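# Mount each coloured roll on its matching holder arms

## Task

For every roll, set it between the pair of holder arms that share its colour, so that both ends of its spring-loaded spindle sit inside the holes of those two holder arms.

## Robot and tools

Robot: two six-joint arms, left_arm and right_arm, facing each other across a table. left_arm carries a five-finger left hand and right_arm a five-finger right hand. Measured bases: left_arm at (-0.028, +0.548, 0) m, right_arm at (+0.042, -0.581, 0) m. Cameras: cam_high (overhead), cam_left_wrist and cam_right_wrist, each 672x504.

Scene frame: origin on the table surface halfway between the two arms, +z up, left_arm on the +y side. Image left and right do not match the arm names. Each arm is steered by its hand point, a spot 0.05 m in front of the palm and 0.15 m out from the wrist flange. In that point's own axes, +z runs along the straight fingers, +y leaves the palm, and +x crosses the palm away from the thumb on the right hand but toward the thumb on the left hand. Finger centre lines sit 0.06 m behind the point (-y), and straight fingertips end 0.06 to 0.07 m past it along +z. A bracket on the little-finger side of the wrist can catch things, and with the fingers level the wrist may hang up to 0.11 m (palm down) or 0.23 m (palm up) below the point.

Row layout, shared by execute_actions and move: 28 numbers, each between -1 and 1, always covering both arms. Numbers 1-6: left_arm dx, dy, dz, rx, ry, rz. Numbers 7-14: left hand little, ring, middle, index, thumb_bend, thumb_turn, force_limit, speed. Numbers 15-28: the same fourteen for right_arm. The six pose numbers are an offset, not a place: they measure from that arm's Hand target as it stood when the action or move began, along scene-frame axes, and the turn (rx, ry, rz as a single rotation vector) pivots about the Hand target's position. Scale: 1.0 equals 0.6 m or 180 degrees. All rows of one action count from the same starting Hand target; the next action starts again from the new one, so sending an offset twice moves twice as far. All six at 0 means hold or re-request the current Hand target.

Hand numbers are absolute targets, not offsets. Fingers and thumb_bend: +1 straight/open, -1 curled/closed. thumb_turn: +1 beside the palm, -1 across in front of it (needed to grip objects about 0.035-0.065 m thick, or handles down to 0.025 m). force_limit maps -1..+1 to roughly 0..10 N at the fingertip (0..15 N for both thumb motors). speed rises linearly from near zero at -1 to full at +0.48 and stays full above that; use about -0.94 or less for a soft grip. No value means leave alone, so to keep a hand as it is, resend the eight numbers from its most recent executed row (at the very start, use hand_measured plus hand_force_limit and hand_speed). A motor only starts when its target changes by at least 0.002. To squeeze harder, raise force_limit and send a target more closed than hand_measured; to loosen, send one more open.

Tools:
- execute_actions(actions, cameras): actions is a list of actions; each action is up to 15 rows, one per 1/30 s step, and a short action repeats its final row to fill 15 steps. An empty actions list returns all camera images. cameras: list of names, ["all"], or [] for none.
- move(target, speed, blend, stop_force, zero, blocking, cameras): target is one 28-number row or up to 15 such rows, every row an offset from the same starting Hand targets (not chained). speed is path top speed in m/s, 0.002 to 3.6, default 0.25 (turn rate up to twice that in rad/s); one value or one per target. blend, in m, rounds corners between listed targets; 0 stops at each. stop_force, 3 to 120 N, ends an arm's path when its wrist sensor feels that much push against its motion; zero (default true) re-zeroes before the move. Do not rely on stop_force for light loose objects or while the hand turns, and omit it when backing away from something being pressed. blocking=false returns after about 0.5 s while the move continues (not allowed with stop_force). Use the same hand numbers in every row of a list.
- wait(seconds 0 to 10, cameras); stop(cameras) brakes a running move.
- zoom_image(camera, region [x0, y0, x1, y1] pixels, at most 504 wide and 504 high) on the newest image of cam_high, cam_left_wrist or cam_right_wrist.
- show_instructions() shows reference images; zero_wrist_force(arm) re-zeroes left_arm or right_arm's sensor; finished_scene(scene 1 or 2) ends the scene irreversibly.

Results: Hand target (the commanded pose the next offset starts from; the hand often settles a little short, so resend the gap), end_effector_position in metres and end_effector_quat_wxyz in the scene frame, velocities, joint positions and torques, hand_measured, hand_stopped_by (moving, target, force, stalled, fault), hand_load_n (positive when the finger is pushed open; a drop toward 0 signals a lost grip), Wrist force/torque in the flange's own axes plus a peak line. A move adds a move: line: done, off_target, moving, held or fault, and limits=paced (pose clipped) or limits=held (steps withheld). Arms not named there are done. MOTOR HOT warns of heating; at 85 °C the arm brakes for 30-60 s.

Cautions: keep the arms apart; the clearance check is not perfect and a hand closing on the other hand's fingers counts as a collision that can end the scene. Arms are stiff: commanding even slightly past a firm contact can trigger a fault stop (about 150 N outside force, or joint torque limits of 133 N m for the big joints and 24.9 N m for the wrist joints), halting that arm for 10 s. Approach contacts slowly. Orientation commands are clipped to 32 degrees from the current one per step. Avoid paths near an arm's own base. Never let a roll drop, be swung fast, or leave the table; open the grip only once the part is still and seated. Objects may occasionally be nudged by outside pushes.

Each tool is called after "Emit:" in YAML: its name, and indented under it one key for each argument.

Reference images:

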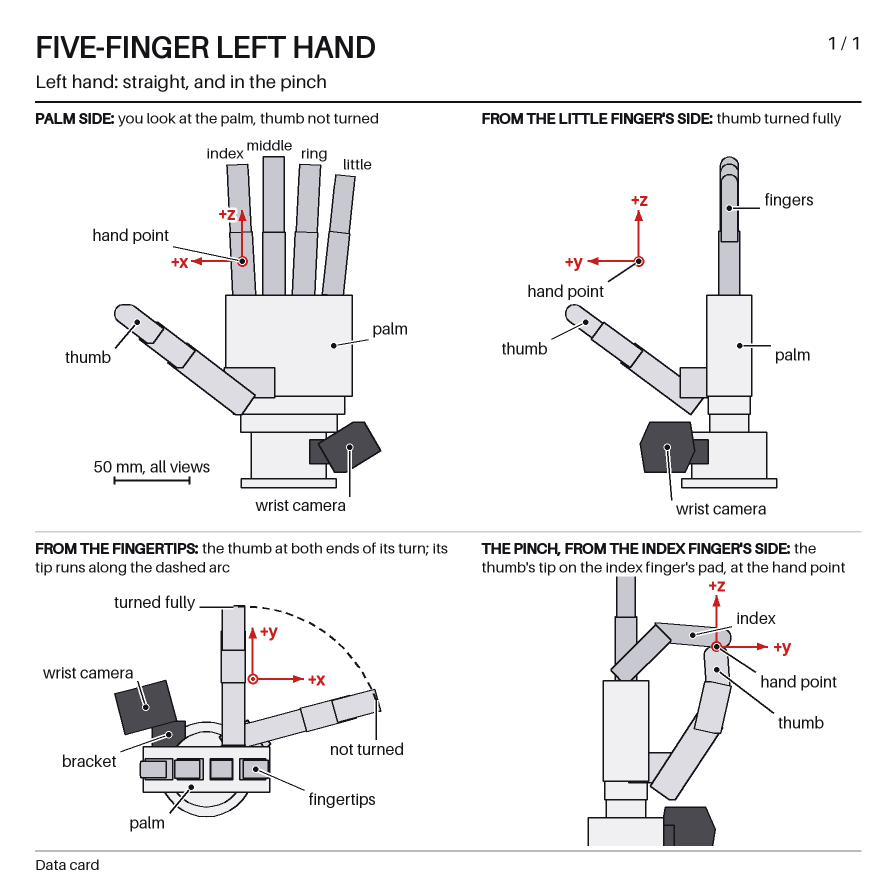

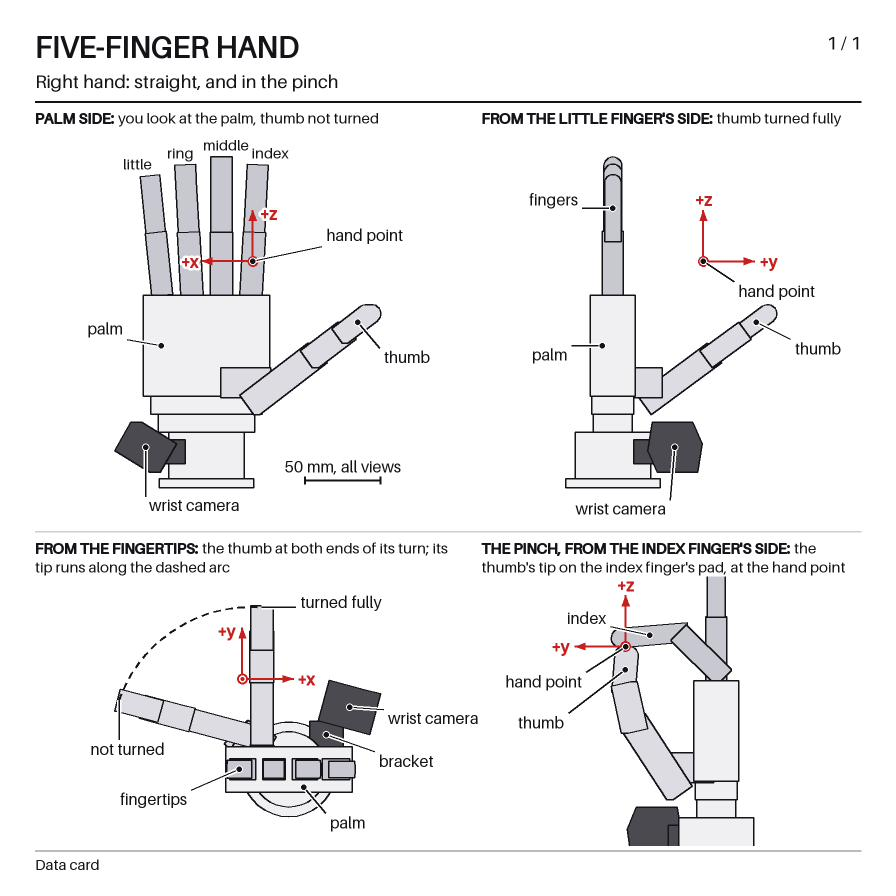

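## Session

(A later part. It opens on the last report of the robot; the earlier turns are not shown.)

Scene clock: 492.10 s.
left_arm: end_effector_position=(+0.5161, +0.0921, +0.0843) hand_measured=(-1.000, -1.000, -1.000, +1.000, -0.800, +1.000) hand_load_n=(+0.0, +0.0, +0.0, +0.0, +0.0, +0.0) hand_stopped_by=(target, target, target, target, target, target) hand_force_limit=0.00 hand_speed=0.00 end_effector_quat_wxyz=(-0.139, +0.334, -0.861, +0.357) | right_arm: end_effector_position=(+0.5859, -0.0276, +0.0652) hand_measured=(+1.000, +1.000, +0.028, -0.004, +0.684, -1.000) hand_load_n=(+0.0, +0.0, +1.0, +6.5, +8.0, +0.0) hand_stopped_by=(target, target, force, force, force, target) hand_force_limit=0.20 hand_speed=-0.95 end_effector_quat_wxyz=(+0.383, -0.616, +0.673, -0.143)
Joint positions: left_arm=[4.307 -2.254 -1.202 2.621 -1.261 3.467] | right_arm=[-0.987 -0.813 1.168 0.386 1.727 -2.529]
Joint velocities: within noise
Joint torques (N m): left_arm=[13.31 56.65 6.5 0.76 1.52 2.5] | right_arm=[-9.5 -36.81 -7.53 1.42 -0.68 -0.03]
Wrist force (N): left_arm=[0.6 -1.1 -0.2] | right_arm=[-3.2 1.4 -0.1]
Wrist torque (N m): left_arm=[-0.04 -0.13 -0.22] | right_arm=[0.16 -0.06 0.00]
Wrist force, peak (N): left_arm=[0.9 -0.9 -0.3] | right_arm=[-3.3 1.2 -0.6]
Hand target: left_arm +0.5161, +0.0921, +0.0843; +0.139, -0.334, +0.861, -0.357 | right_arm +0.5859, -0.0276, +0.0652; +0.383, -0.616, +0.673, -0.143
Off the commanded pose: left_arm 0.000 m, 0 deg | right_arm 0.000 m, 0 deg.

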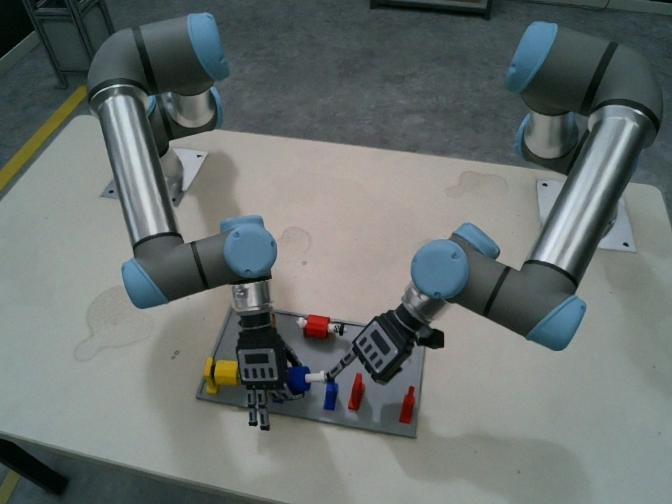

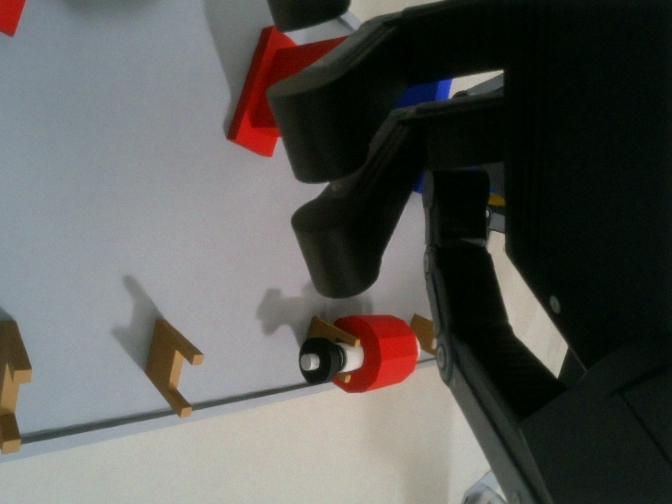

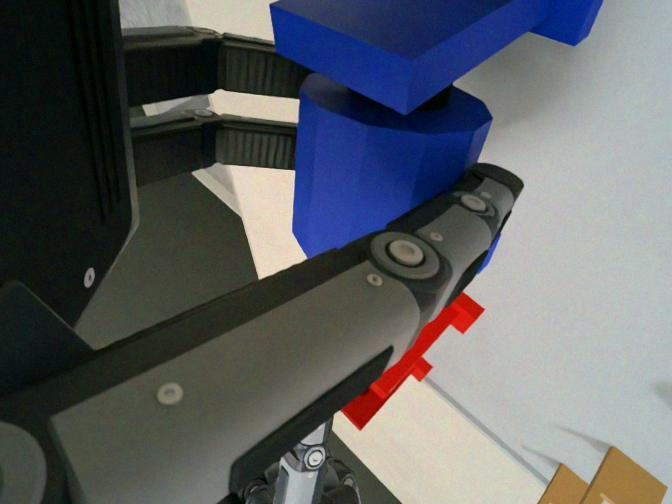

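Emit:
move:
  target: [0,0,0,0,0,0,-1,-1,-1,1,-0.8,1,0,0,0,0,-0.0067,0,0,0,1,1,-0.37,-0.37,-0.17,-1,0.2,-0.95]
  speed: 0.02
  stop_force: 7
  cameras: ["cam_high","cam_right_wrist"]

Emit:
zoom_image:
  camera: "cam_high"
  region: [300, 350, 370, 400]

Scene clock: 493.63 s.
left_arm: end_effector_position=(+0.5161, +0.0921, +0.0843) hand_measured=(-1.000, -1.000, -1.000, +1.000, -0.800, +1.000) hand_load_n=(+0.0, +0.0, +0.0, +0.5, +0.0, +0.0) hand_stopped_by=(target, target, target, target, target, target) hand_force_limit=0.00 hand_speed=0.00 end_effector_quat_wxyz=(-0.139, +0.334, -0.861, +0.357) | right_arm: end_effector_position=(+0.5859, -0.0276, +0.0612) hand_measured=(+1.000, +1.000, +0.028, -0.004, +0.682, -1.000) hand_load_n=(+0.0, +0.0, +0.5, +4.0, +4.5, +0.0) hand_stopped_by=(target, target, force, force, force, target) hand_force_limit=0.20 hand_speed=-0.95 end_effector_quat_wxyz=(+0.383, -0.616, +0.673, -0.143)
Joint positions: left_arm=[4.307 -2.254 -1.202 2.621 -1.261 3.467] | right_arm=[-0.987 -0.81 1.172 0.378 1.727 -2.529]
Joint torques (N m): left_arm=[13.6 56.78 6.41 0.65 1.53 2.43] | right_arm=[-7.99 -37.61 -3.87 -0.64 -0.27 0.61]
Wrist force (N): left_arm=[0.6 -0.8 -0.2] | right_arm=[-1.1 -0.1 0.0]
Wrist torque (N m): left_arm=[0.01 -0.14 -0.23] | right_arm=[0.13 -0.08 -0.02]
Wrist force, peak (N): left_arm=[0.8 -1.0 -0.3] | right_arm=[-4.2 0.9 -1.0]
Hand target: left_arm +0.5161, +0.0921, +0.0843; +0.139, -0.334, +0.861, -0.357 | right_arm +0.5859, -0.0276, +0.0612; +0.383, -0.616, +0.673, -0.143
Off the commanded pose: left_arm 0.000 m, 0 deg | right_arm 0.000 m, 0 deg.
move: done
Images, in order (width x height): cam_high 672x504, cam_right_wrist 672x504.

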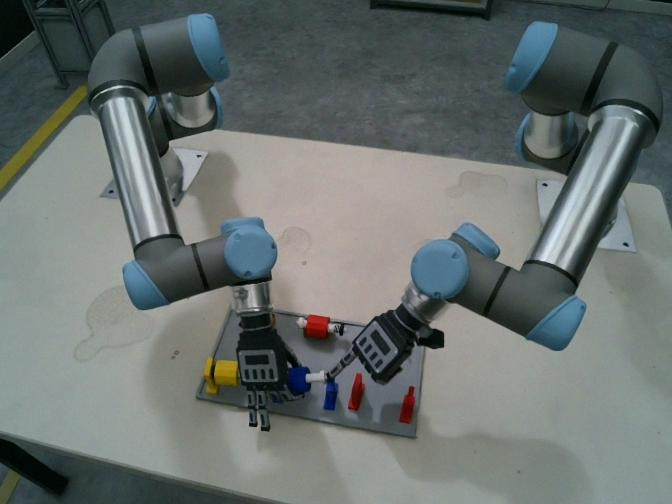

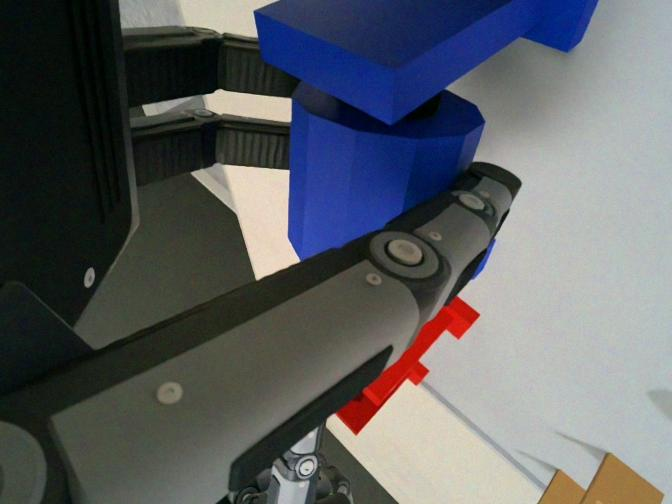

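Scaled by 7.200 from the camera's 672x504 image, which has a finer 960x720 frame.

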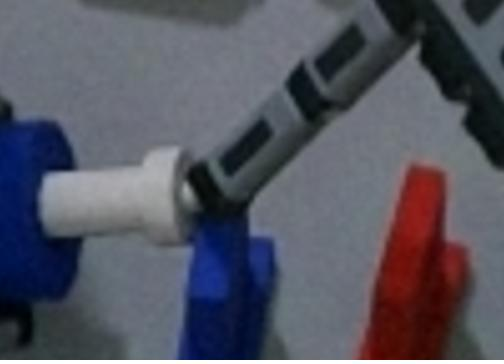

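Emit:
move:
  target:
    - [0,0.013,0,0,0,0,-1,-1,-1,1,-0.8,1,0,0,0,0,0,0,0,0,1,1,-0.37,-0.37,-0.17,-1,0.2,-0.95]
    - [0,0.013,0.04,0,0,0,-1,-1,-1,1,-0.8,1,0,0,0,0,0,0,0,0,1,1,-0.37,-0.37,-0.17,-1,0.2,-0.95]
  speed: 0.03
  cameras: ["cam_high"]

Emit:
zoom_image:
  camera: "cam_high"
  region: [300, 350, 370, 400]

Scene clock: 495.80 s.
left_arm: end_effector_position=(+0.5161, +0.0999, +0.1082) hand_measured=(-1.000, -1.000, -1.000, +1.000, -0.800, +1.000) hand_load_n=(+0.0, +0.0, +0.0, +0.0, +0.0, +0.0) hand_stopped_by=(target, target, target, target, target, target) hand_force_limit=0.00 hand_speed=0.00 end_effector_quat_wxyz=(-0.139, +0.334, -0.861, +0.357) | right_arm: end_effector_position=(+0.5859, -0.0276, +0.0612) hand_measured=(+1.000, +1.000, +0.028, -0.004, +0.682, -1.000) hand_load_n=(+0.0, +0.0, +1.0, +4.0, +4.5, +0.0) hand_stopped_by=(target, target, force, force, force, target) hand_force_limit=0.20 hand_speed=-0.95 end_effector_quat_wxyz=(+0.383, -0.616, +0.673, -0.143)
Joint positions: left_arm=[4.32 -2.226 -1.187 2.574 -1.253 3.477] | right_arm=[-0.987 -0.81 1.172 0.378 1.727 -2.529]
Joint torques (N m): left_arm=[12.83 57.22 31.78 -2.74 1.46 2.33] | right_arm=[-7.86 -36.67 -4.24 -0.74 0.36 0.44]
Wrist force (N): left_arm=[0.7 -0.6 0.2] | right_arm=[-1.3 -0.1 -0.2]
Wrist torque (N m): left_arm=[-0.06 -0.17 -0.22] | right_arm=[0.15 -0.05 -0.03]
Wrist force, peak (N): left_arm=[0.9 -0.8 -0.1] | right_arm=[-1.4 -0.2 -0.6]
Hand target: left_arm +0.5161, +0.0999, +0.1083; +0.139, -0.334, +0.861, -0.357 | right_arm +0.5859, -0.0276, +0.0612; +0.383, -0.616, +0.673, -0.143
Off the commanded pose: left_arm 0.000 m, 0 deg | right_arm 0.000 m, 0 deg.
move: done
Images, in order (width x height): cam_high 672x504.

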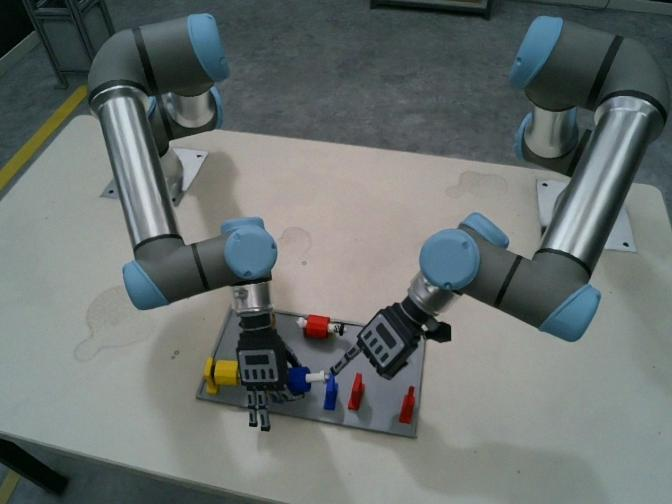

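Scaled by 7.200 from the camera's 672x504 image, which has a finer 960x720 frame.

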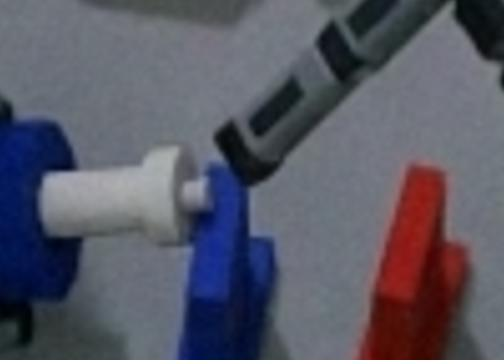

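Emit:
zoom_image:
  camera: "cam_high"
  region: [312, 362, 348, 389]

Scaled by 14.000 from the camera's 672x504 image, which has a finer 960x720 frame.

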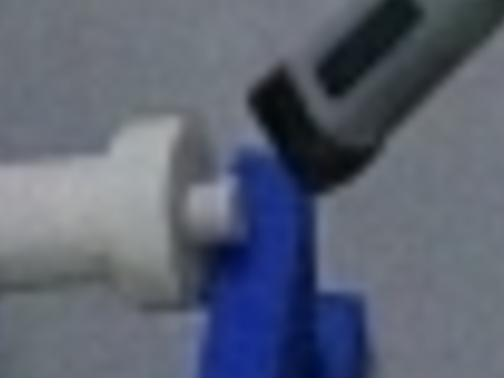

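Emit:
move:
  target: [0,0,0,0,0,0,-1,-1,-1,1,-0.8,1,0,0,0,0,0,0,0,0,1,1,-0.39,-0.39,-0.19,-1,0.2,-0.95]

Emit:
move:
  target: [0,0,0,0,0,0,-1,-1,-1,1,-0.8,1,0,0,0,0,0,-0.015,0,0,0,1,1,-0.39,-0.39,-0.19,-1,0.2,-0.95]
  speed: 0.02
  stop_force: 8
  cameras: ["cam_high","cam_right_wrist"]

Emit:
zoom_image:
  camera: "cam_high"
  region: [312, 362, 348, 389]

Scene clock: 497.30 s.
left_arm: end_effector_position=(+0.5161, +0.0999, +0.1083) hand_measured=(-1.000, -1.000, -1.000, +1.000, -0.800, +1.000) hand_load_n=(+0.0, +0.0, +0.0, +0.0, +0.0, +0.0) hand_stopped_by=(target, target, target, target, target, target) hand_force_limit=0.00 hand_speed=0.00 end_effector_quat_wxyz=(-0.139, +0.334, -0.861, +0.357) | right_arm: end_effector_position=(+0.5859, -0.0276, +0.0612) hand_measured=(+1.000, +1.000, +0.012, -0.012, +0.678, -1.000) hand_load_n=(+0.0, +0.0, +6.0, +4.5, +8.5, +1.0) hand_stopped_by=(target, target, force, force, force, target) hand_force_limit=0.20 hand_speed=-0.95 end_effector_quat_wxyz=(+0.383, -0.616, +0.673, -0.143)
Joint positions: left_arm=[4.32 -2.226 -1.186 2.574 -1.253 3.477] | right_arm=[-0.987 -0.81 1.172 0.378 1.727 -2.529]
Joint torques (N m): left_arm=[13.45 56.73 31.86 -2.6 0.99 2.55] | right_arm=[-7.18 -39.23 -7.32 -0.71 0.4 0.34]
Wrist force (N): left_arm=[0.6 -0.6 0.0] | right_arm=[-0.1 0.5 0.3]
Wrist torque (N m): left_arm=[-0.05 -0.17 -0.22] | right_arm=[0.14 -0.05 -0.05]
Wrist force, peak (N): left_arm=[0.8 -0.7 0.1] | right_arm=[-1.3 -0.3 -0.9]
Hand target: left_arm +0.5161, +0.0999, +0.1083; +0.139, -0.334, +0.861, -0.357 | right_arm +0.5859, -0.0276, +0.0612; +0.383, -0.616, +0.673, -0.143
Off the commanded pose: left_arm 0.000 m, 0 deg | right_arm 0.000 m, 0 deg.
move: done


Scaled by 14.000 from the camera's 672x504 image, which has a finer 960x720 frame.
This view is cut from an older image: the scene may have changed since it was taken.

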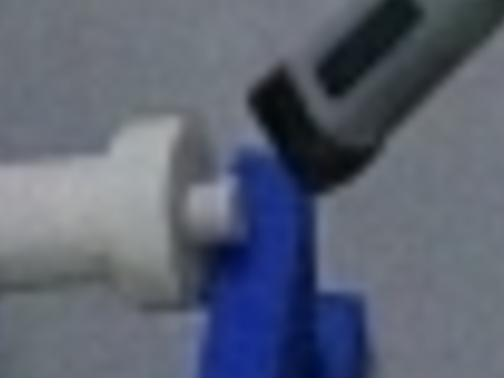

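Emit:
move:
  target: [0,0,0,0,0,0,-1,-1,-1,1,-0.8,1,0,0,0,0,-0.015,0,0,0,1,1,-0.39,-0.39,-0.19,-1,0.2,-0.95]
  speed: 0.02
  stop_force: 8
  cameras: ["cam_high","cam_right_wrist"]

Emit:
zoom_image:
  camera: "cam_high"
  region: [312, 362, 348, 389]

Scene clock: 498.90 s.
left_arm: end_effector_position=(+0.5161, +0.0999, +0.1083) hand_measured=(-1.000, -1.000, -1.000, +1.000, -0.800, +1.000) hand_load_n=(+0.5, +0.0, +0.0, +0.0, +0.0, +0.0) hand_stopped_by=(target, target, target, target, target, target) hand_force_limit=0.00 hand_speed=0.00 end_effector_quat_wxyz=(-0.139, +0.334, -0.861, +0.357) | right_arm: end_effector_position=(+0.5859, -0.0276, +0.0522) hand_measured=(+1.000, +1.000, +0.010, -0.012, +0.676, -1.000) hand_load_n=(+0.0, +0.0, +0.0, +0.0, +0.0, +0.0) hand_stopped_by=(target, target, force, force, force, target) hand_force_limit=0.20 hand_speed=-0.95 end_effector_quat_wxyz=(+0.383, -0.616, +0.673, -0.143)
Joint positions: left_arm=[4.32 -2.226 -1.186 2.574 -1.253 3.477] | right_arm=[-0.987 -0.801 1.182 0.36 1.727 -2.529]
Joint torques (N m): left_arm=[12.51 54.22 30.88 -2.67 0.49 2.51] | right_arm=[-1.3 -37.56 -4.14 -1.03 0.89 0.76]
Wrist force (N): left_arm=[0.6 -0.6 0.3] | right_arm=[0.1 1.0 0.3]
Wrist torque (N m): left_arm=[-0.06 -0.15 -0.23] | right_arm=[0.18 -0.10 -0.02]
Wrist force, peak (N): left_arm=[0.8 -0.6 0.3] | right_arm=[-1.8 0.5 -1.0]
Hand target: left_arm +0.5161, +0.0999, +0.1083; +0.139, -0.334, +0.861, -0.357 | right_arm +0.5859, -0.0276, +0.0522; +0.383, -0.616, +0.673, -0.143
Off the commanded pose: left_arm 0.000 m, 0 deg | right_arm 0.000 m, 0 deg.
move: done
Images, in order (width x height): cam_high 672x504, cam_right_wrist 672x504.

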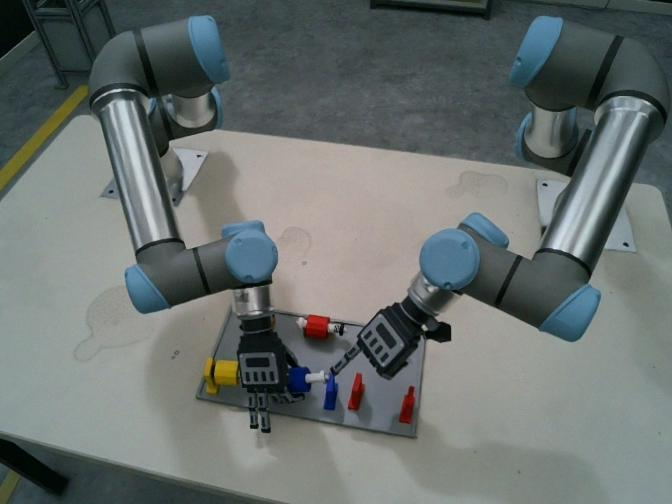

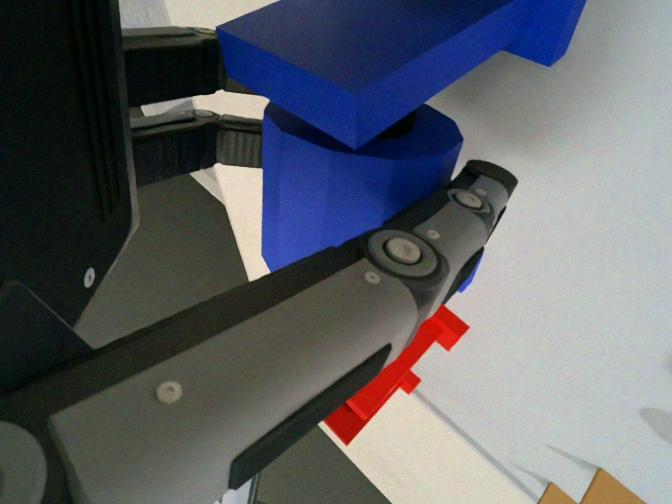

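Scaled by 14.000 from the camera's 672x504 image, which has a finer 960x720 frame.

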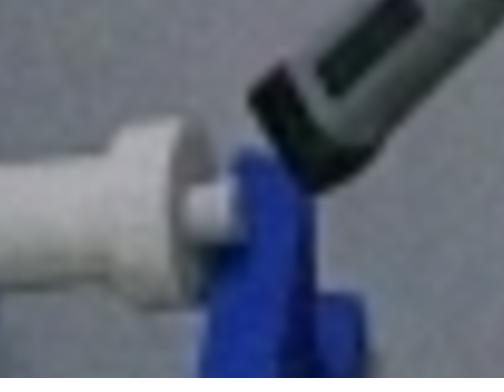

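Emit:
move:
  target: [0,0.004,-0.045,0,0,0,-1,-1,-1,1,-0.8,1,0,0,0,0,0,0,0,0,1,1,-0.39,-0.39,-0.19,-1,0.2,-0.95]
  speed: 0.02
  stop_force: 3
  cameras: ["cam_high","cam_left_wrist"]

Emit:
zoom_image:
  camera: "cam_high"
  region: [312, 362, 348, 389]

Scene clock: 502.17 s.
left_arm: end_effector_position=(+0.5161, +0.1023, +0.0813) hand_measured=(-1.000, -1.000, -1.000, +1.000, -0.800, +1.000) hand_load_n=(+0.0, +0.0, +0.0, +0.0, +0.0, +0.0) hand_stopped_by=(target, target, target, target, target, target) hand_force_limit=0.00 hand_speed=0.00 end_effector_quat_wxyz=(-0.139, +0.334, -0.861, +0.357) | right_arm: end_effector_position=(+0.5859, -0.0276, +0.0522) hand_measured=(+1.000, +1.000, +0.010, -0.012, +0.676, -1.000) hand_load_n=(+0.0, +0.0, +0.0, +0.0, +0.0, +0.0) hand_stopped_by=(target, target, force, force, force, target) hand_force_limit=0.20 hand_speed=-0.95 end_effector_quat_wxyz=(+0.383, -0.616, +0.673, -0.143)
Joint positions: left_arm=[4.324 -2.243 -1.23 2.633 -1.25 3.481] | right_arm=[-0.987 -0.801 1.182 0.36 1.727 -2.529]
Joint torques (N m): left_arm=[13.47 33.69 7.36 0.58 1.64 2.36] | right_arm=[7.24 -37.13 -5.24 -0.9 1.46 0.78]
Wrist force (N): left_arm=[0.5 -0.6 0.2] | right_arm=[0.1 1.2 0.2]
Wrist torque (N m): left_arm=[-0.06 -0.15 -0.23] | right_arm=[0.23 -0.09 -0.01]
Wrist force, peak (N): left_arm=[0.7 -0.7 0.2] | right_arm=[-0.3 1.4 0.5]
Hand target: left_arm +0.5161, +0.1023, +0.0813; +0.139, -0.334, +0.861, -0.357 | right_arm +0.5859, -0.0276, +0.0522; +0.383, -0.616, +0.673, -0.143
Off the commanded pose: left_arm 0.000 m, 0 deg | right_arm 0.000 m, 0 deg.
move: done
Images, in order (width x height): cam_high 672x504, cam_left_wrist 672x504.

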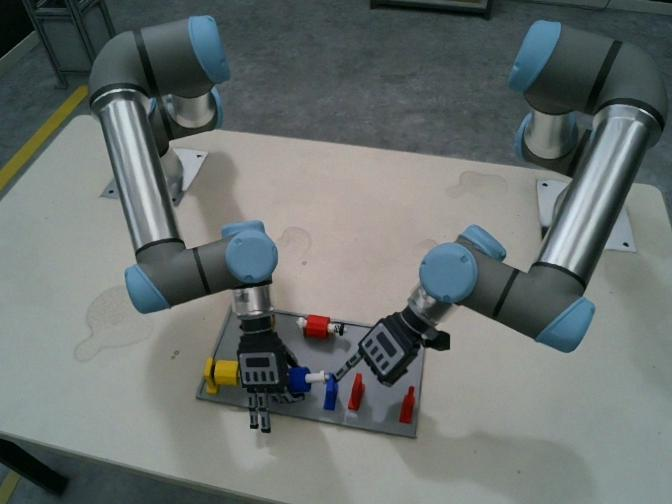

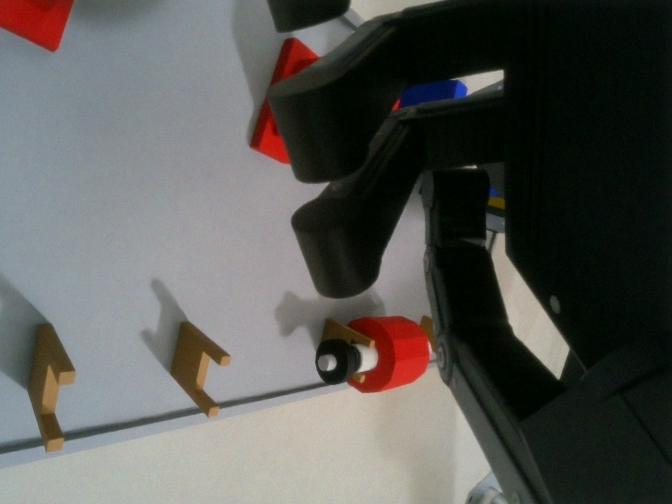

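Scaled by 14.000 from the camera's 672x504 image, which has a finer 960x720 frame.

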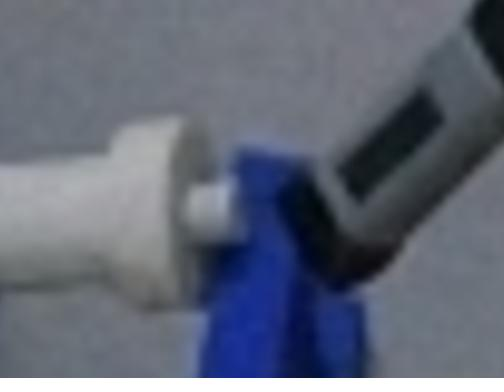

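Emit:
zoom_image:
  camera: "cam_high"
  region: [270, 355, 380, 415]

Emit:
zoom_image:
  camera: "cam_high"
  region: [190, 345, 270, 410]

Scaled by 4.582 from the camera's 672x504 image, which has a finer 960x720 frame.

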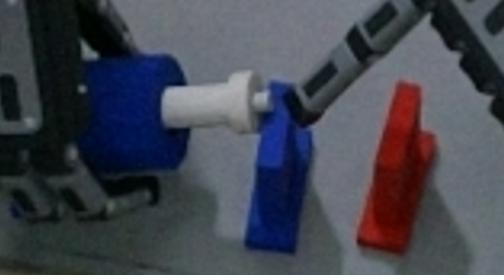

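Scaled by 6.300 from the camera's 672x504 image, which has a finer 960x720 frame.

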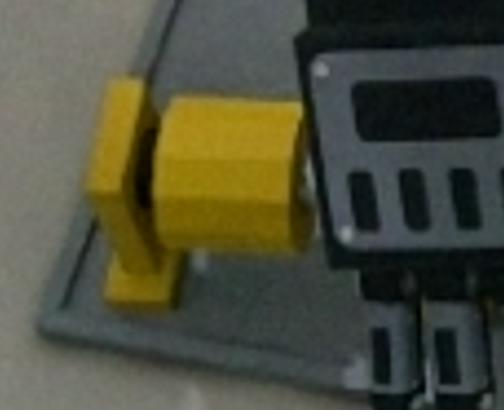

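Emit:
move:
  target:
    - [0,0,0.025,0,0,0,-1,-1,-1,1,-0.8,1,0,0,0,0,0,0,0,0,1,1,-0.39,-0.39,-0.19,-1,0.2,-0.95]
    - [-0.045,0,0.025,0,0,0,-1,-1,-1,1,-0.8,1,0,0,0,0,0,0,0,0,1,1,-0.39,-0.39,-0.19,-1,0.2,-0.95]
    - [-0.045,-0.005,-0.0305,0,0,0,-1,-1,-1,1,-0.8,1,0,0,0,0,0,0,0,0,1,1,-0.39,-0.39,-0.19,-1,0.2,-0.95]
  speed: 0.06
  cameras: ["cam_high","cam_left_wrist"]

Emit:
zoom_image:
  camera: "cam_high"
  region: [300, 350, 370, 400]

Scene clock: 506.37 s.
left_arm: end_effector_position=(+0.4891, +0.0993, +0.0631) hand_measured=(-1.000, -1.000, -1.000, +1.000, -0.800, +1.000) hand_load_n=(+0.0, +0.0, +0.0, +0.0, +0.0, +0.0) hand_stopped_by=(target, target, target, target, target, target) hand_force_limit=0.00 hand_speed=0.00 end_effector_quat_wxyz=(-0.139, +0.334, -0.861, +0.357) | right_arm: end_effector_position=(+0.5859, -0.0276, +0.0522) hand_measured=(+1.000, +1.000, +0.010, -0.012, +0.676, -1.000) hand_load_n=(+0.0, +0.0, +0.0, +0.0, +0.0, +0.0) hand_stopped_by=(target, target, force, force, force, target) hand_force_limit=0.20 hand_speed=-0.95 end_effector_quat_wxyz=(+0.383, -0.616, +0.673, -0.143)
Joint positions: left_arm=[4.301 -2.21 -1.335 2.711 -1.266 3.462] | right_arm=[-0.987 -0.801 1.182 0.36 1.727 -2.529]
Joint torques (N m): left_arm=[-13.38 32.2 7.5 0.76 -1.21 -2.44] | right_arm=[9.02 -36.78 -5.3 -0.84 2.25 0.81]
Wrist force (N): left_arm=[0.5 -0.1 0.4] | right_arm=[-0.1 0.9 0.2]
Wrist torque (N m): left_arm=[0.02 -0.13 -0.09] | right_arm=[0.17 -0.07 -0.03]
Wrist force, peak (N): left_arm=[0.8 -0.6 0.3] | right_arm=[0.0 1.2 0.6]
Hand target: left_arm +0.4891, +0.0993, +0.0630; +0.139, -0.334, +0.861, -0.357 | right_arm +0.5859, -0.0276, +0.0522; +0.383, -0.616, +0.673, -0.143
Off the commanded pose: left_arm 0.000 m, 0 deg | right_arm 0.000 m, 0 deg.
move: done
Images, in order (width x height): cam_high 672x504, cam_left_wrist 672x504.

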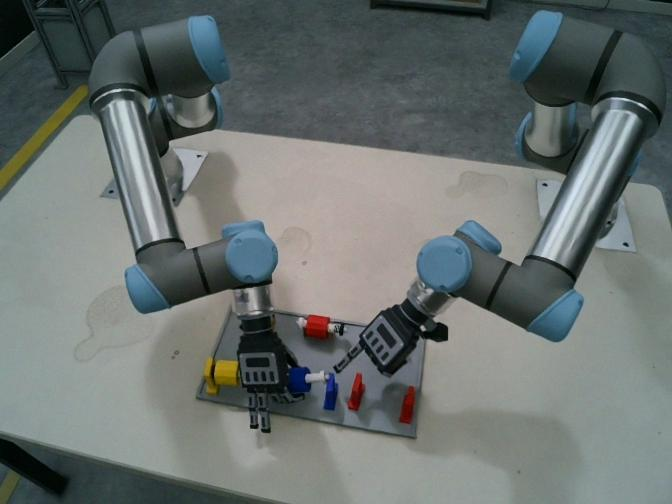

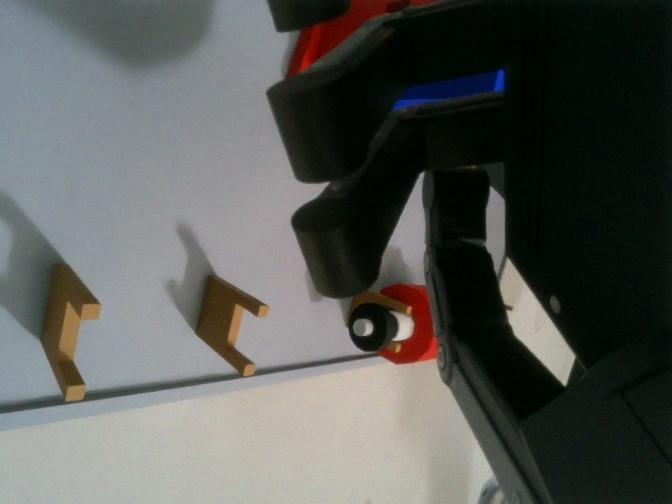

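Scaled by 7.200 from the camera's 672x504 image, which has a finer 960x720 frame.

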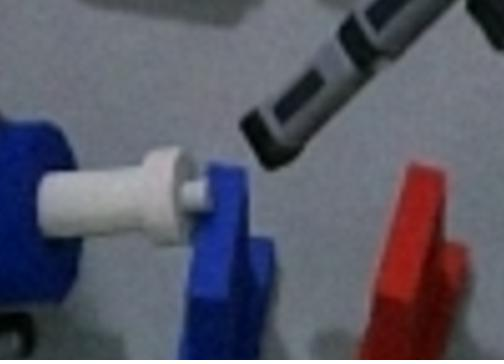

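Emit:
move:
  target: [0.04,0,0,0,0,0,-1,-1,-1,1,-0.8,1,0,0,0,0,0,0,0,0,1,1,-0.39,-0.39,-0.19,-1,0.2,-0.95]
  speed: 0.012
  stop_force: 3
  cameras: ["cam_high"]

Emit:
zoom_image:
  camera: "cam_high"
  region: [300, 350, 370, 400]

Scene clock: 508.67 s.
left_arm: end_effector_position=(+0.4986, +0.0993, +0.0630) hand_measured=(-1.000, -1.000, -1.000, +1.000, -0.800, +1.000) hand_load_n=(+0.0, +0.0, +0.0, -3.5, +0.0, +0.0) hand_stopped_by=(target, target, target, target, target, target) hand_force_limit=0.00 hand_speed=0.00 end_effector_quat_wxyz=(-0.139, +0.334, -0.861, +0.357) | right_arm: end_effector_position=(+0.5859, -0.0276, +0.0522) hand_measured=(+1.000, +1.000, +0.010, -0.012, +0.676, -1.000) hand_load_n=(+0.0, +0.0, +0.5, +0.0, +0.0, +0.0) hand_stopped_by=(target, target, force, force, force, target) hand_force_limit=0.20 hand_speed=-0.95 end_effector_quat_wxyz=(+0.383, -0.616, +0.673, -0.143)
Joint positions: left_arm=[4.308 -2.229 -1.304 2.697 -1.261 3.468] | right_arm=[-0.987 -0.801 1.182 0.36 1.727 -2.529]
Joint torques (N m): left_arm=[-14.38 56.46 7.68 1.39 -0.48 -2.5] | right_arm=[9.6 -37.21 -3.81 -0.94 2.42 0.88]
Wrist force (N): left_arm=[-0.3 2.2 -1.5] | right_arm=[-0.2 0.8 0.2]
Wrist torque (N m): left_arm=[0.02 -0.18 -0.29] | right_arm=[0.15 -0.06 -0.05]
Wrist force, peak (N): left_arm=[1.2 3.4 -3.8] | right_arm=[0.2 1.3 0.4]
Hand target: left_arm +0.4986, +0.0993, +0.0630; +0.139, -0.334, +0.861, -0.357 (not the last commanded pose) | right_arm +0.5859, -0.0276, +0.0522; +0.383, -0.616, +0.673, -0.143
Off the commanded pose: left_arm 0.014 m, 0 deg | right_arm 0.000 m, 0 deg.
move: contact (left_arm)
Images, in order (width x height): cam_high 672x504.

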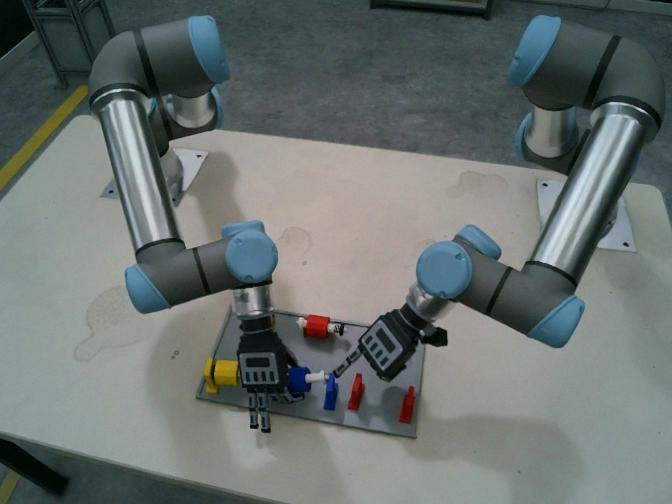

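Scaled by 7.200 from the camera's 672x504 image, which has a finer 960x720 frame.

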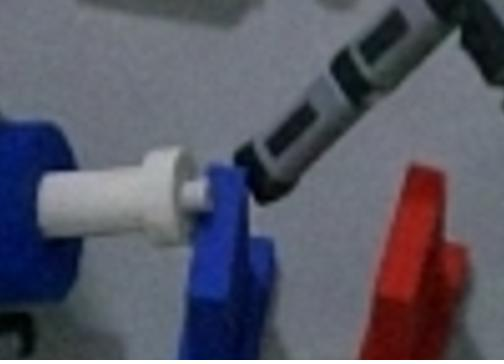

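Emit:
move:
  target:
    - [-0.012,0,0,0,0,0,-1,-1,-1,1,-0.8,1,0,0,0,0,0,0,0,0,1,1,-0.39,-0.39,-0.19,-1,0.2,-0.95]
    - [-0.014,-0.012,0,0,0,0,-1,-1,-1,1,-0.8,1,0,0,0,0,0,0,0,0,1,1,-0.39,-0.39,-0.19,-1,0.2,-0.95]
  speed: 0.04

Emit:
move:
  target: [0.04,0,0,0,0,0,-1,-1,-1,1,-0.8,1,0,0,0,0,0,0,0,0,1,1,-0.39,-0.39,-0.19,-1,0.2,-0.95]
  speed: 0.012
  stop_force: 3
  cameras: ["cam_high"]

Emit:
zoom_image:
  camera: "cam_high"
  region: [300, 350, 370, 400]

Scene clock: 510.23 s.
left_arm: end_effector_position=(+0.4902, +0.0922, +0.0630) hand_measured=(-1.000, -1.000, -1.000, +1.000, -0.800, +1.000) hand_load_n=(+0.0, +0.0, +0.0, +0.0, +0.0, +0.0) hand_stopped_by=(target, target, target, target, target, target) hand_force_limit=0.00 hand_speed=0.00 end_effector_quat_wxyz=(-0.139, +0.334, -0.861, +0.357) | right_arm: end_effector_position=(+0.5859, -0.0276, +0.0522) hand_measured=(+1.000, +1.000, +0.010, -0.012, +0.676, -1.000) hand_load_n=(+0.0, +0.0, +0.0, +0.0, +0.0, +0.0) hand_stopped_by=(target, target, force, force, force, target) hand_force_limit=0.20 hand_speed=-0.95 end_effector_quat_wxyz=(+0.383, -0.616, +0.673, -0.143)
Joint positions: left_arm=[4.29 -2.222 -1.315 2.705 -1.273 3.454] | right_arm=[-0.987 -0.801 1.182 0.36 1.727 -2.529]
Joint torques (N m): left_arm=[-12.47 33.25 30.21 -2.6 -1.44 -2.45] | right_arm=[7.97 -37.17 -4.9 -0.97 2.37 0.89]
Wrist force (N): left_arm=[0.5 -0.1 0.4] | right_arm=[0.1 1.1 0.4]
Wrist torque (N m): left_arm=[-0.01 -0.13 -0.07] | right_arm=[0.19 -0.11 -0.02]
Wrist force, peak (N): left_arm=[-0.6 2.5 -1.4] | right_arm=[-0.1 1.3 0.2]
Hand target: left_arm +0.4902, +0.0921, +0.0630; +0.139, -0.334, +0.861, -0.357 | right_arm +0.5859, -0.0276, +0.0522; +0.383, -0.616, +0.673, -0.143
Off the commanded pose: left_arm 0.000 m, 0 deg | right_arm 0.000 m, 0 deg.
move: done

Scene clock: 511.87 s.
left_arm: end_effector_position=(+0.4945, +0.0921, +0.0630) hand_measured=(-1.000, -1.000, -1.000, +1.000, -0.800, +1.000) hand_load_n=(+0.0, +0.0, +0.0, -1.0, +0.0, +0.0) hand_stopped_by=(target, target, target, target, target, target) hand_force_limit=0.00 hand_speed=0.00 end_effector_quat_wxyz=(-0.139, +0.334, -0.861, +0.357) | right_arm: end_effector_position=(+0.5859, -0.0276, +0.0522) hand_measured=(+1.000, +1.000, +0.010, -0.012, +0.676, -1.000) hand_load_n=(+0.0, +0.0, +0.5, +0.0, +0.0, +0.0) hand_stopped_by=(target, target, force, force, force, target) hand_force_limit=0.20 hand_speed=-0.95 end_effector_quat_wxyz=(+0.383, -0.616, +0.673, -0.143)
Joint positions: left_arm=[4.293 -2.23 -1.301 2.699 -1.271 3.456] | right_arm=[-0.987 -0.801 1.182 0.36 1.727 -2.529]
Joint torques (N m): left_arm=[-11.66 55.75 7.78 1.42 -1.47 -2.55] | right_arm=[9.69 -37.02 -5.18 -1.11 2.38 0.89]
Wrist force (N): left_arm=[2.7 0.9 -1.1] | right_arm=[0.0 0.9 0.1]
Wrist torque (N m): left_arm=[0.05 0.03 -0.10] | right_arm=[0.18 -0.07 -0.04]
Wrist force, peak (N): left_arm=[5.0 1.8 -3.5] | right_arm=[0.2 1.2 0.4]
Hand target: left_arm +0.4945, +0.0921, +0.0630; +0.139, -0.334, +0.861, -0.357 (not the last commanded pose) | right_arm +0.5859, -0.0276, +0.0522; +0.383, -0.616, +0.673, -0.143
Off the commanded pose: left_arm 0.020 m, 0 deg | right_arm 0.000 m, 0 deg.
move: contact (left_arm)
Images, in order (width x height): cam_high 672x504.

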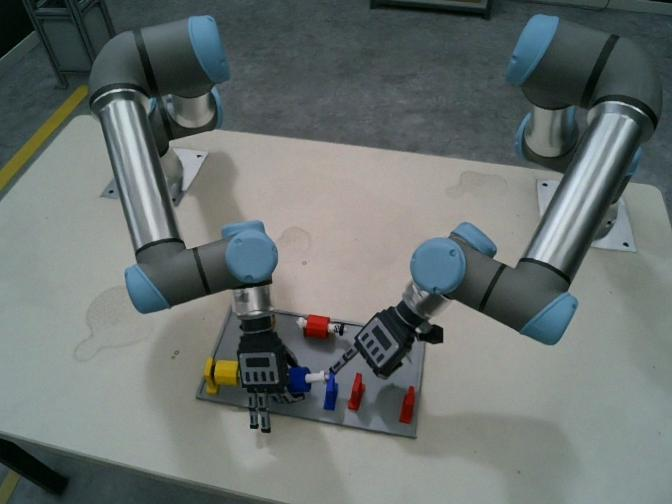

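Scaled by 7.200 from the camera's 672x504 image, which has a finer 960x720 frame.

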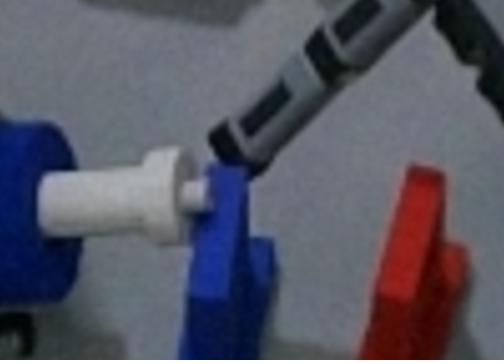

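Emit:
move:
  target:
    - [-0.015,0,0,0,0,0,-1,-1,-1,1,-0.8,1,0,0,0,0,0,0,0,0,1,1,-0.39,-0.39,-0.19,-1,0.2,-0.95]
    - [-0.0167,-0.0143,0.0117,0,0,0,-1,-1,-1,1,-0.8,1,0,0,0,0,0,0,0,0,1,1,-0.39,-0.39,-0.19,-1,0.2,-0.95]
  speed: 0.04

Emit:
move:
  target: [0.045,0,0,0,0,0,-1,-1,-1,1,-0.8,1,0,0,0,0,0,0,0,0,1,1,-0.39,-0.39,-0.19,-1,0.2,-0.95]
  speed: 0.01
  stop_force: 3
  cameras: ["cam_high"]

Emit:
zoom_image:
  camera: "cam_high"
  region: [300, 350, 370, 400]

Scene clock: 514.07 s.
left_arm: end_effector_position=(+0.4845, +0.0836, +0.0699) hand_measured=(-1.000, -1.000, -1.000, +1.000, -0.800, +1.000) hand_load_n=(+0.0, +0.0, +0.0, +0.0, +0.0, +0.0) hand_stopped_by=(target, target, target, target, target, target) hand_force_limit=0.00 hand_speed=0.00 end_effector_quat_wxyz=(-0.139, +0.334, -0.861, +0.357) | right_arm: end_effector_position=(+0.5859, -0.0276, +0.0522) hand_measured=(+1.000, +1.000, +0.010, -0.012, +0.676, -1.000) hand_load_n=(+0.0, +0.0, +0.0, +0.0, +0.0, +0.0) hand_stopped_by=(target, target, force, force, force, target) hand_force_limit=0.20 hand_speed=-0.95 end_effector_quat_wxyz=(+0.383, -0.616, +0.673, -0.143)
Joint positions: left_arm=[4.271 -2.216 -1.305 2.694 -1.286 3.439] | right_arm=[-0.987 -0.801 1.182 0.36 1.727 -2.529]
Joint torques (N m): left_arm=[-11.79 32.75 30.15 -2.72 -1.08 -2.39] | right_arm=[9.85 -36.88 -6.35 -0.72 2.17 0.95]
Wrist force (N): left_arm=[0.6 -0.2 0.5] | right_arm=[-0.2 0.9 0.3]
Wrist torque (N m): left_arm=[-0.04 -0.13 -0.06] | right_arm=[0.16 -0.06 -0.04]
Wrist force, peak (N): left_arm=[2.9 0.7 -1.2] | right_arm=[0.0 1.3 0.2]
Hand target: left_arm +0.4845, +0.0835, +0.0700; +0.139, -0.334, +0.861, -0.357 | right_arm +0.5859, -0.0276, +0.0522; +0.383, -0.616, +0.673, -0.143
Off the commanded pose: left_arm 0.000 m, 0 deg | right_arm 0.000 m, 0 deg.
move: done

Scene clock: 516.63 s.
left_arm: end_effector_position=(+0.4970, +0.0835, +0.0700) hand_measured=(-1.000, -1.000, -1.000, +1.000, -0.800, +1.000) hand_load_n=(+0.0, +0.0, +0.0, -0.5, +0.0, +0.0) hand_stopped_by=(target, target, target, target, target, target) hand_force_limit=0.00 hand_speed=0.00 end_effector_quat_wxyz=(-0.139, +0.334, -0.861, +0.357) | right_arm: end_effector_position=(+0.5859, -0.0276, +0.0522) hand_measured=(+1.000, +1.000, +0.010, -0.012, +0.676, -1.000) hand_load_n=(+0.0, +0.0, +0.0, +0.0, +0.0, +0.0) hand_stopped_by=(target, target, force, force, force, target) hand_force_limit=0.20 hand_speed=-0.95 end_effector_quat_wxyz=(+0.383, -0.616, +0.673, -0.143)
Joint positions: left_arm=[4.28 -2.24 -1.264 2.675 -1.28 3.446] | right_arm=[-0.987 -0.801 1.182 0.36 1.727 -2.529]
Joint torques (N m): left_arm=[-12.18 55.81 7.44 1.11 -1.26 -2.22] | right_arm=[8.82 -36.37 -5.76 -0.89 2.45 0.98]
Wrist force (N): left_arm=[2.5 0.2 0.4] | right_arm=[-0.2 1.1 0.1]
Wrist torque (N m): left_arm=[-0.05 -0.02 -0.11] | right_arm=[0.21 -0.06 -0.03]
Wrist force, peak (N): left_arm=[4.4 1.0 -1.4] | right_arm=[-0.1 1.3 0.2]
Hand target: left_arm +0.4970, +0.0835, +0.0700; +0.139, -0.334, +0.861, -0.357 (not the last commanded pose) | right_arm +0.5859, -0.0276, +0.0522; +0.383, -0.616, +0.673, -0.143
Off the commanded pose: left_arm 0.015 m, 0 deg | right_arm 0.000 m, 0 deg.
move: contact (left_arm)
Images, in order (width x height): cam_high 672x504.

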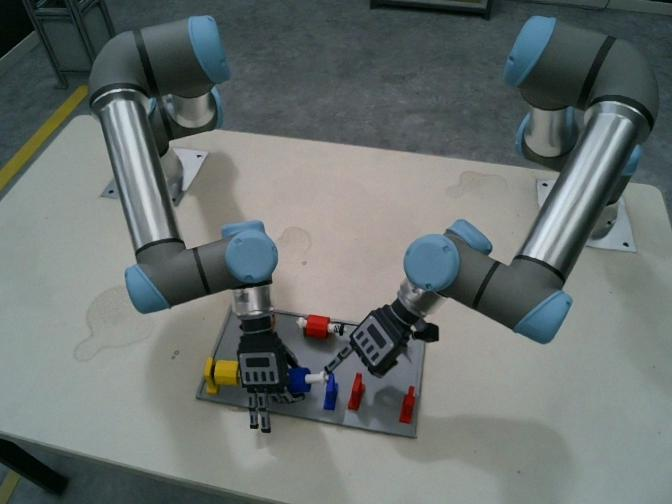

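Scaled by 7.200 from the camera's 672x504 image, which has a finer 960x720 frame.

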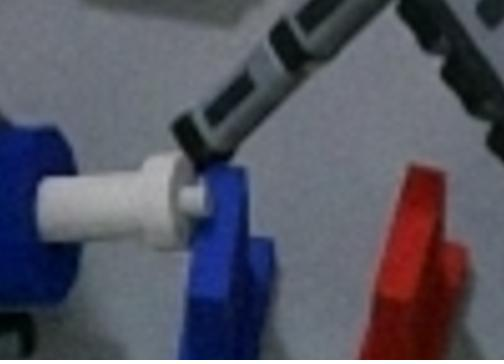

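Emit:
move:
  target: [0.0083,0,0,0,0,0,-1,-1,-1,1,-0.8,1,0,0,0,0,0,0,0,0,1,1,-0.39,-0.39,-0.19,-1,0.2,-0.95]
  speed: 0.01
  stop_force: 8
  cameras: ["cam_high"]

Emit:
zoom_image:
  camera: "cam_high"
  region: [300, 350, 370, 400]

Scene clock: 518.30 s.
left_arm: end_effector_position=(+0.4984, +0.0833, +0.0700) hand_measured=(-1.000, -1.000, -1.000, +1.000, -0.800, +1.000) hand_load_n=(+0.0, +0.0, +0.0, -1.0, +0.0, +0.0) hand_stopped_by=(target, target, target, target, target, target) hand_force_limit=0.00 hand_speed=0.00 end_effector_quat_wxyz=(-0.139, +0.334, -0.861, +0.357) | right_arm: end_effector_position=(+0.5859, -0.0276, +0.0522) hand_measured=(+1.000, +1.000, +0.010, -0.012, +0.676, -1.000) hand_load_n=(+0.0, +0.0, +0.5, +0.0, +0.0, +0.0) hand_stopped_by=(target, target, force, force, force, target) hand_force_limit=0.20 hand_speed=-0.95 end_effector_quat_wxyz=(+0.383, -0.616, +0.673, -0.143)
Joint positions: left_arm=[4.281 -2.243 -1.259 2.673 -1.279 3.447] | right_arm=[-0.987 -0.801 1.182 0.36 1.727 -2.529]
Joint torques (N m): left_arm=[-4.17 57.24 9.42 2 -3.46 -2.71] | right_arm=[9.55 -38.38 -6.35 -1 2.42 0.97]
Wrist force (N): left_arm=[11.2 0.5 0.2] | right_arm=[0.0 1.0 0.4]
Wrist torque (N m): left_arm=[-0.05 0.49 0.41] | right_arm=[0.18 -0.08 -0.03]
Wrist force, peak (N): left_arm=[14.0 1.4 -3.5] | right_arm=[0.2 1.3 0.2]
Hand target: left_arm +0.4984, +0.0833, +0.0700; +0.139, -0.334, +0.861, -0.357 (not the last commanded pose) | right_arm +0.5859, -0.0276, +0.0522; +0.383, -0.616, +0.673, -0.143
Off the commanded pose: left_arm 0.004 m, 0 deg | right_arm 0.000 m, 0 deg.
move: contact (left_arm)
Images, in order (width x height): cam_high 672x504.

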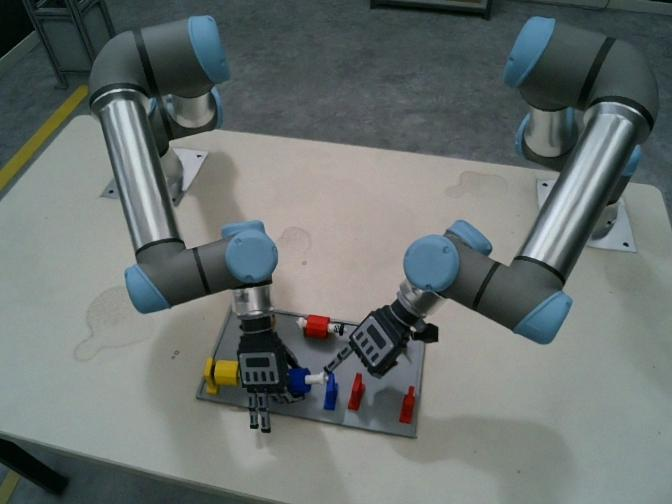

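Scaled by 7.200 from the camera's 672x504 image, which has a finer 960x720 frame.

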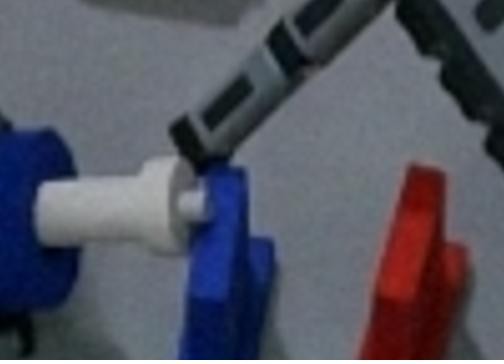

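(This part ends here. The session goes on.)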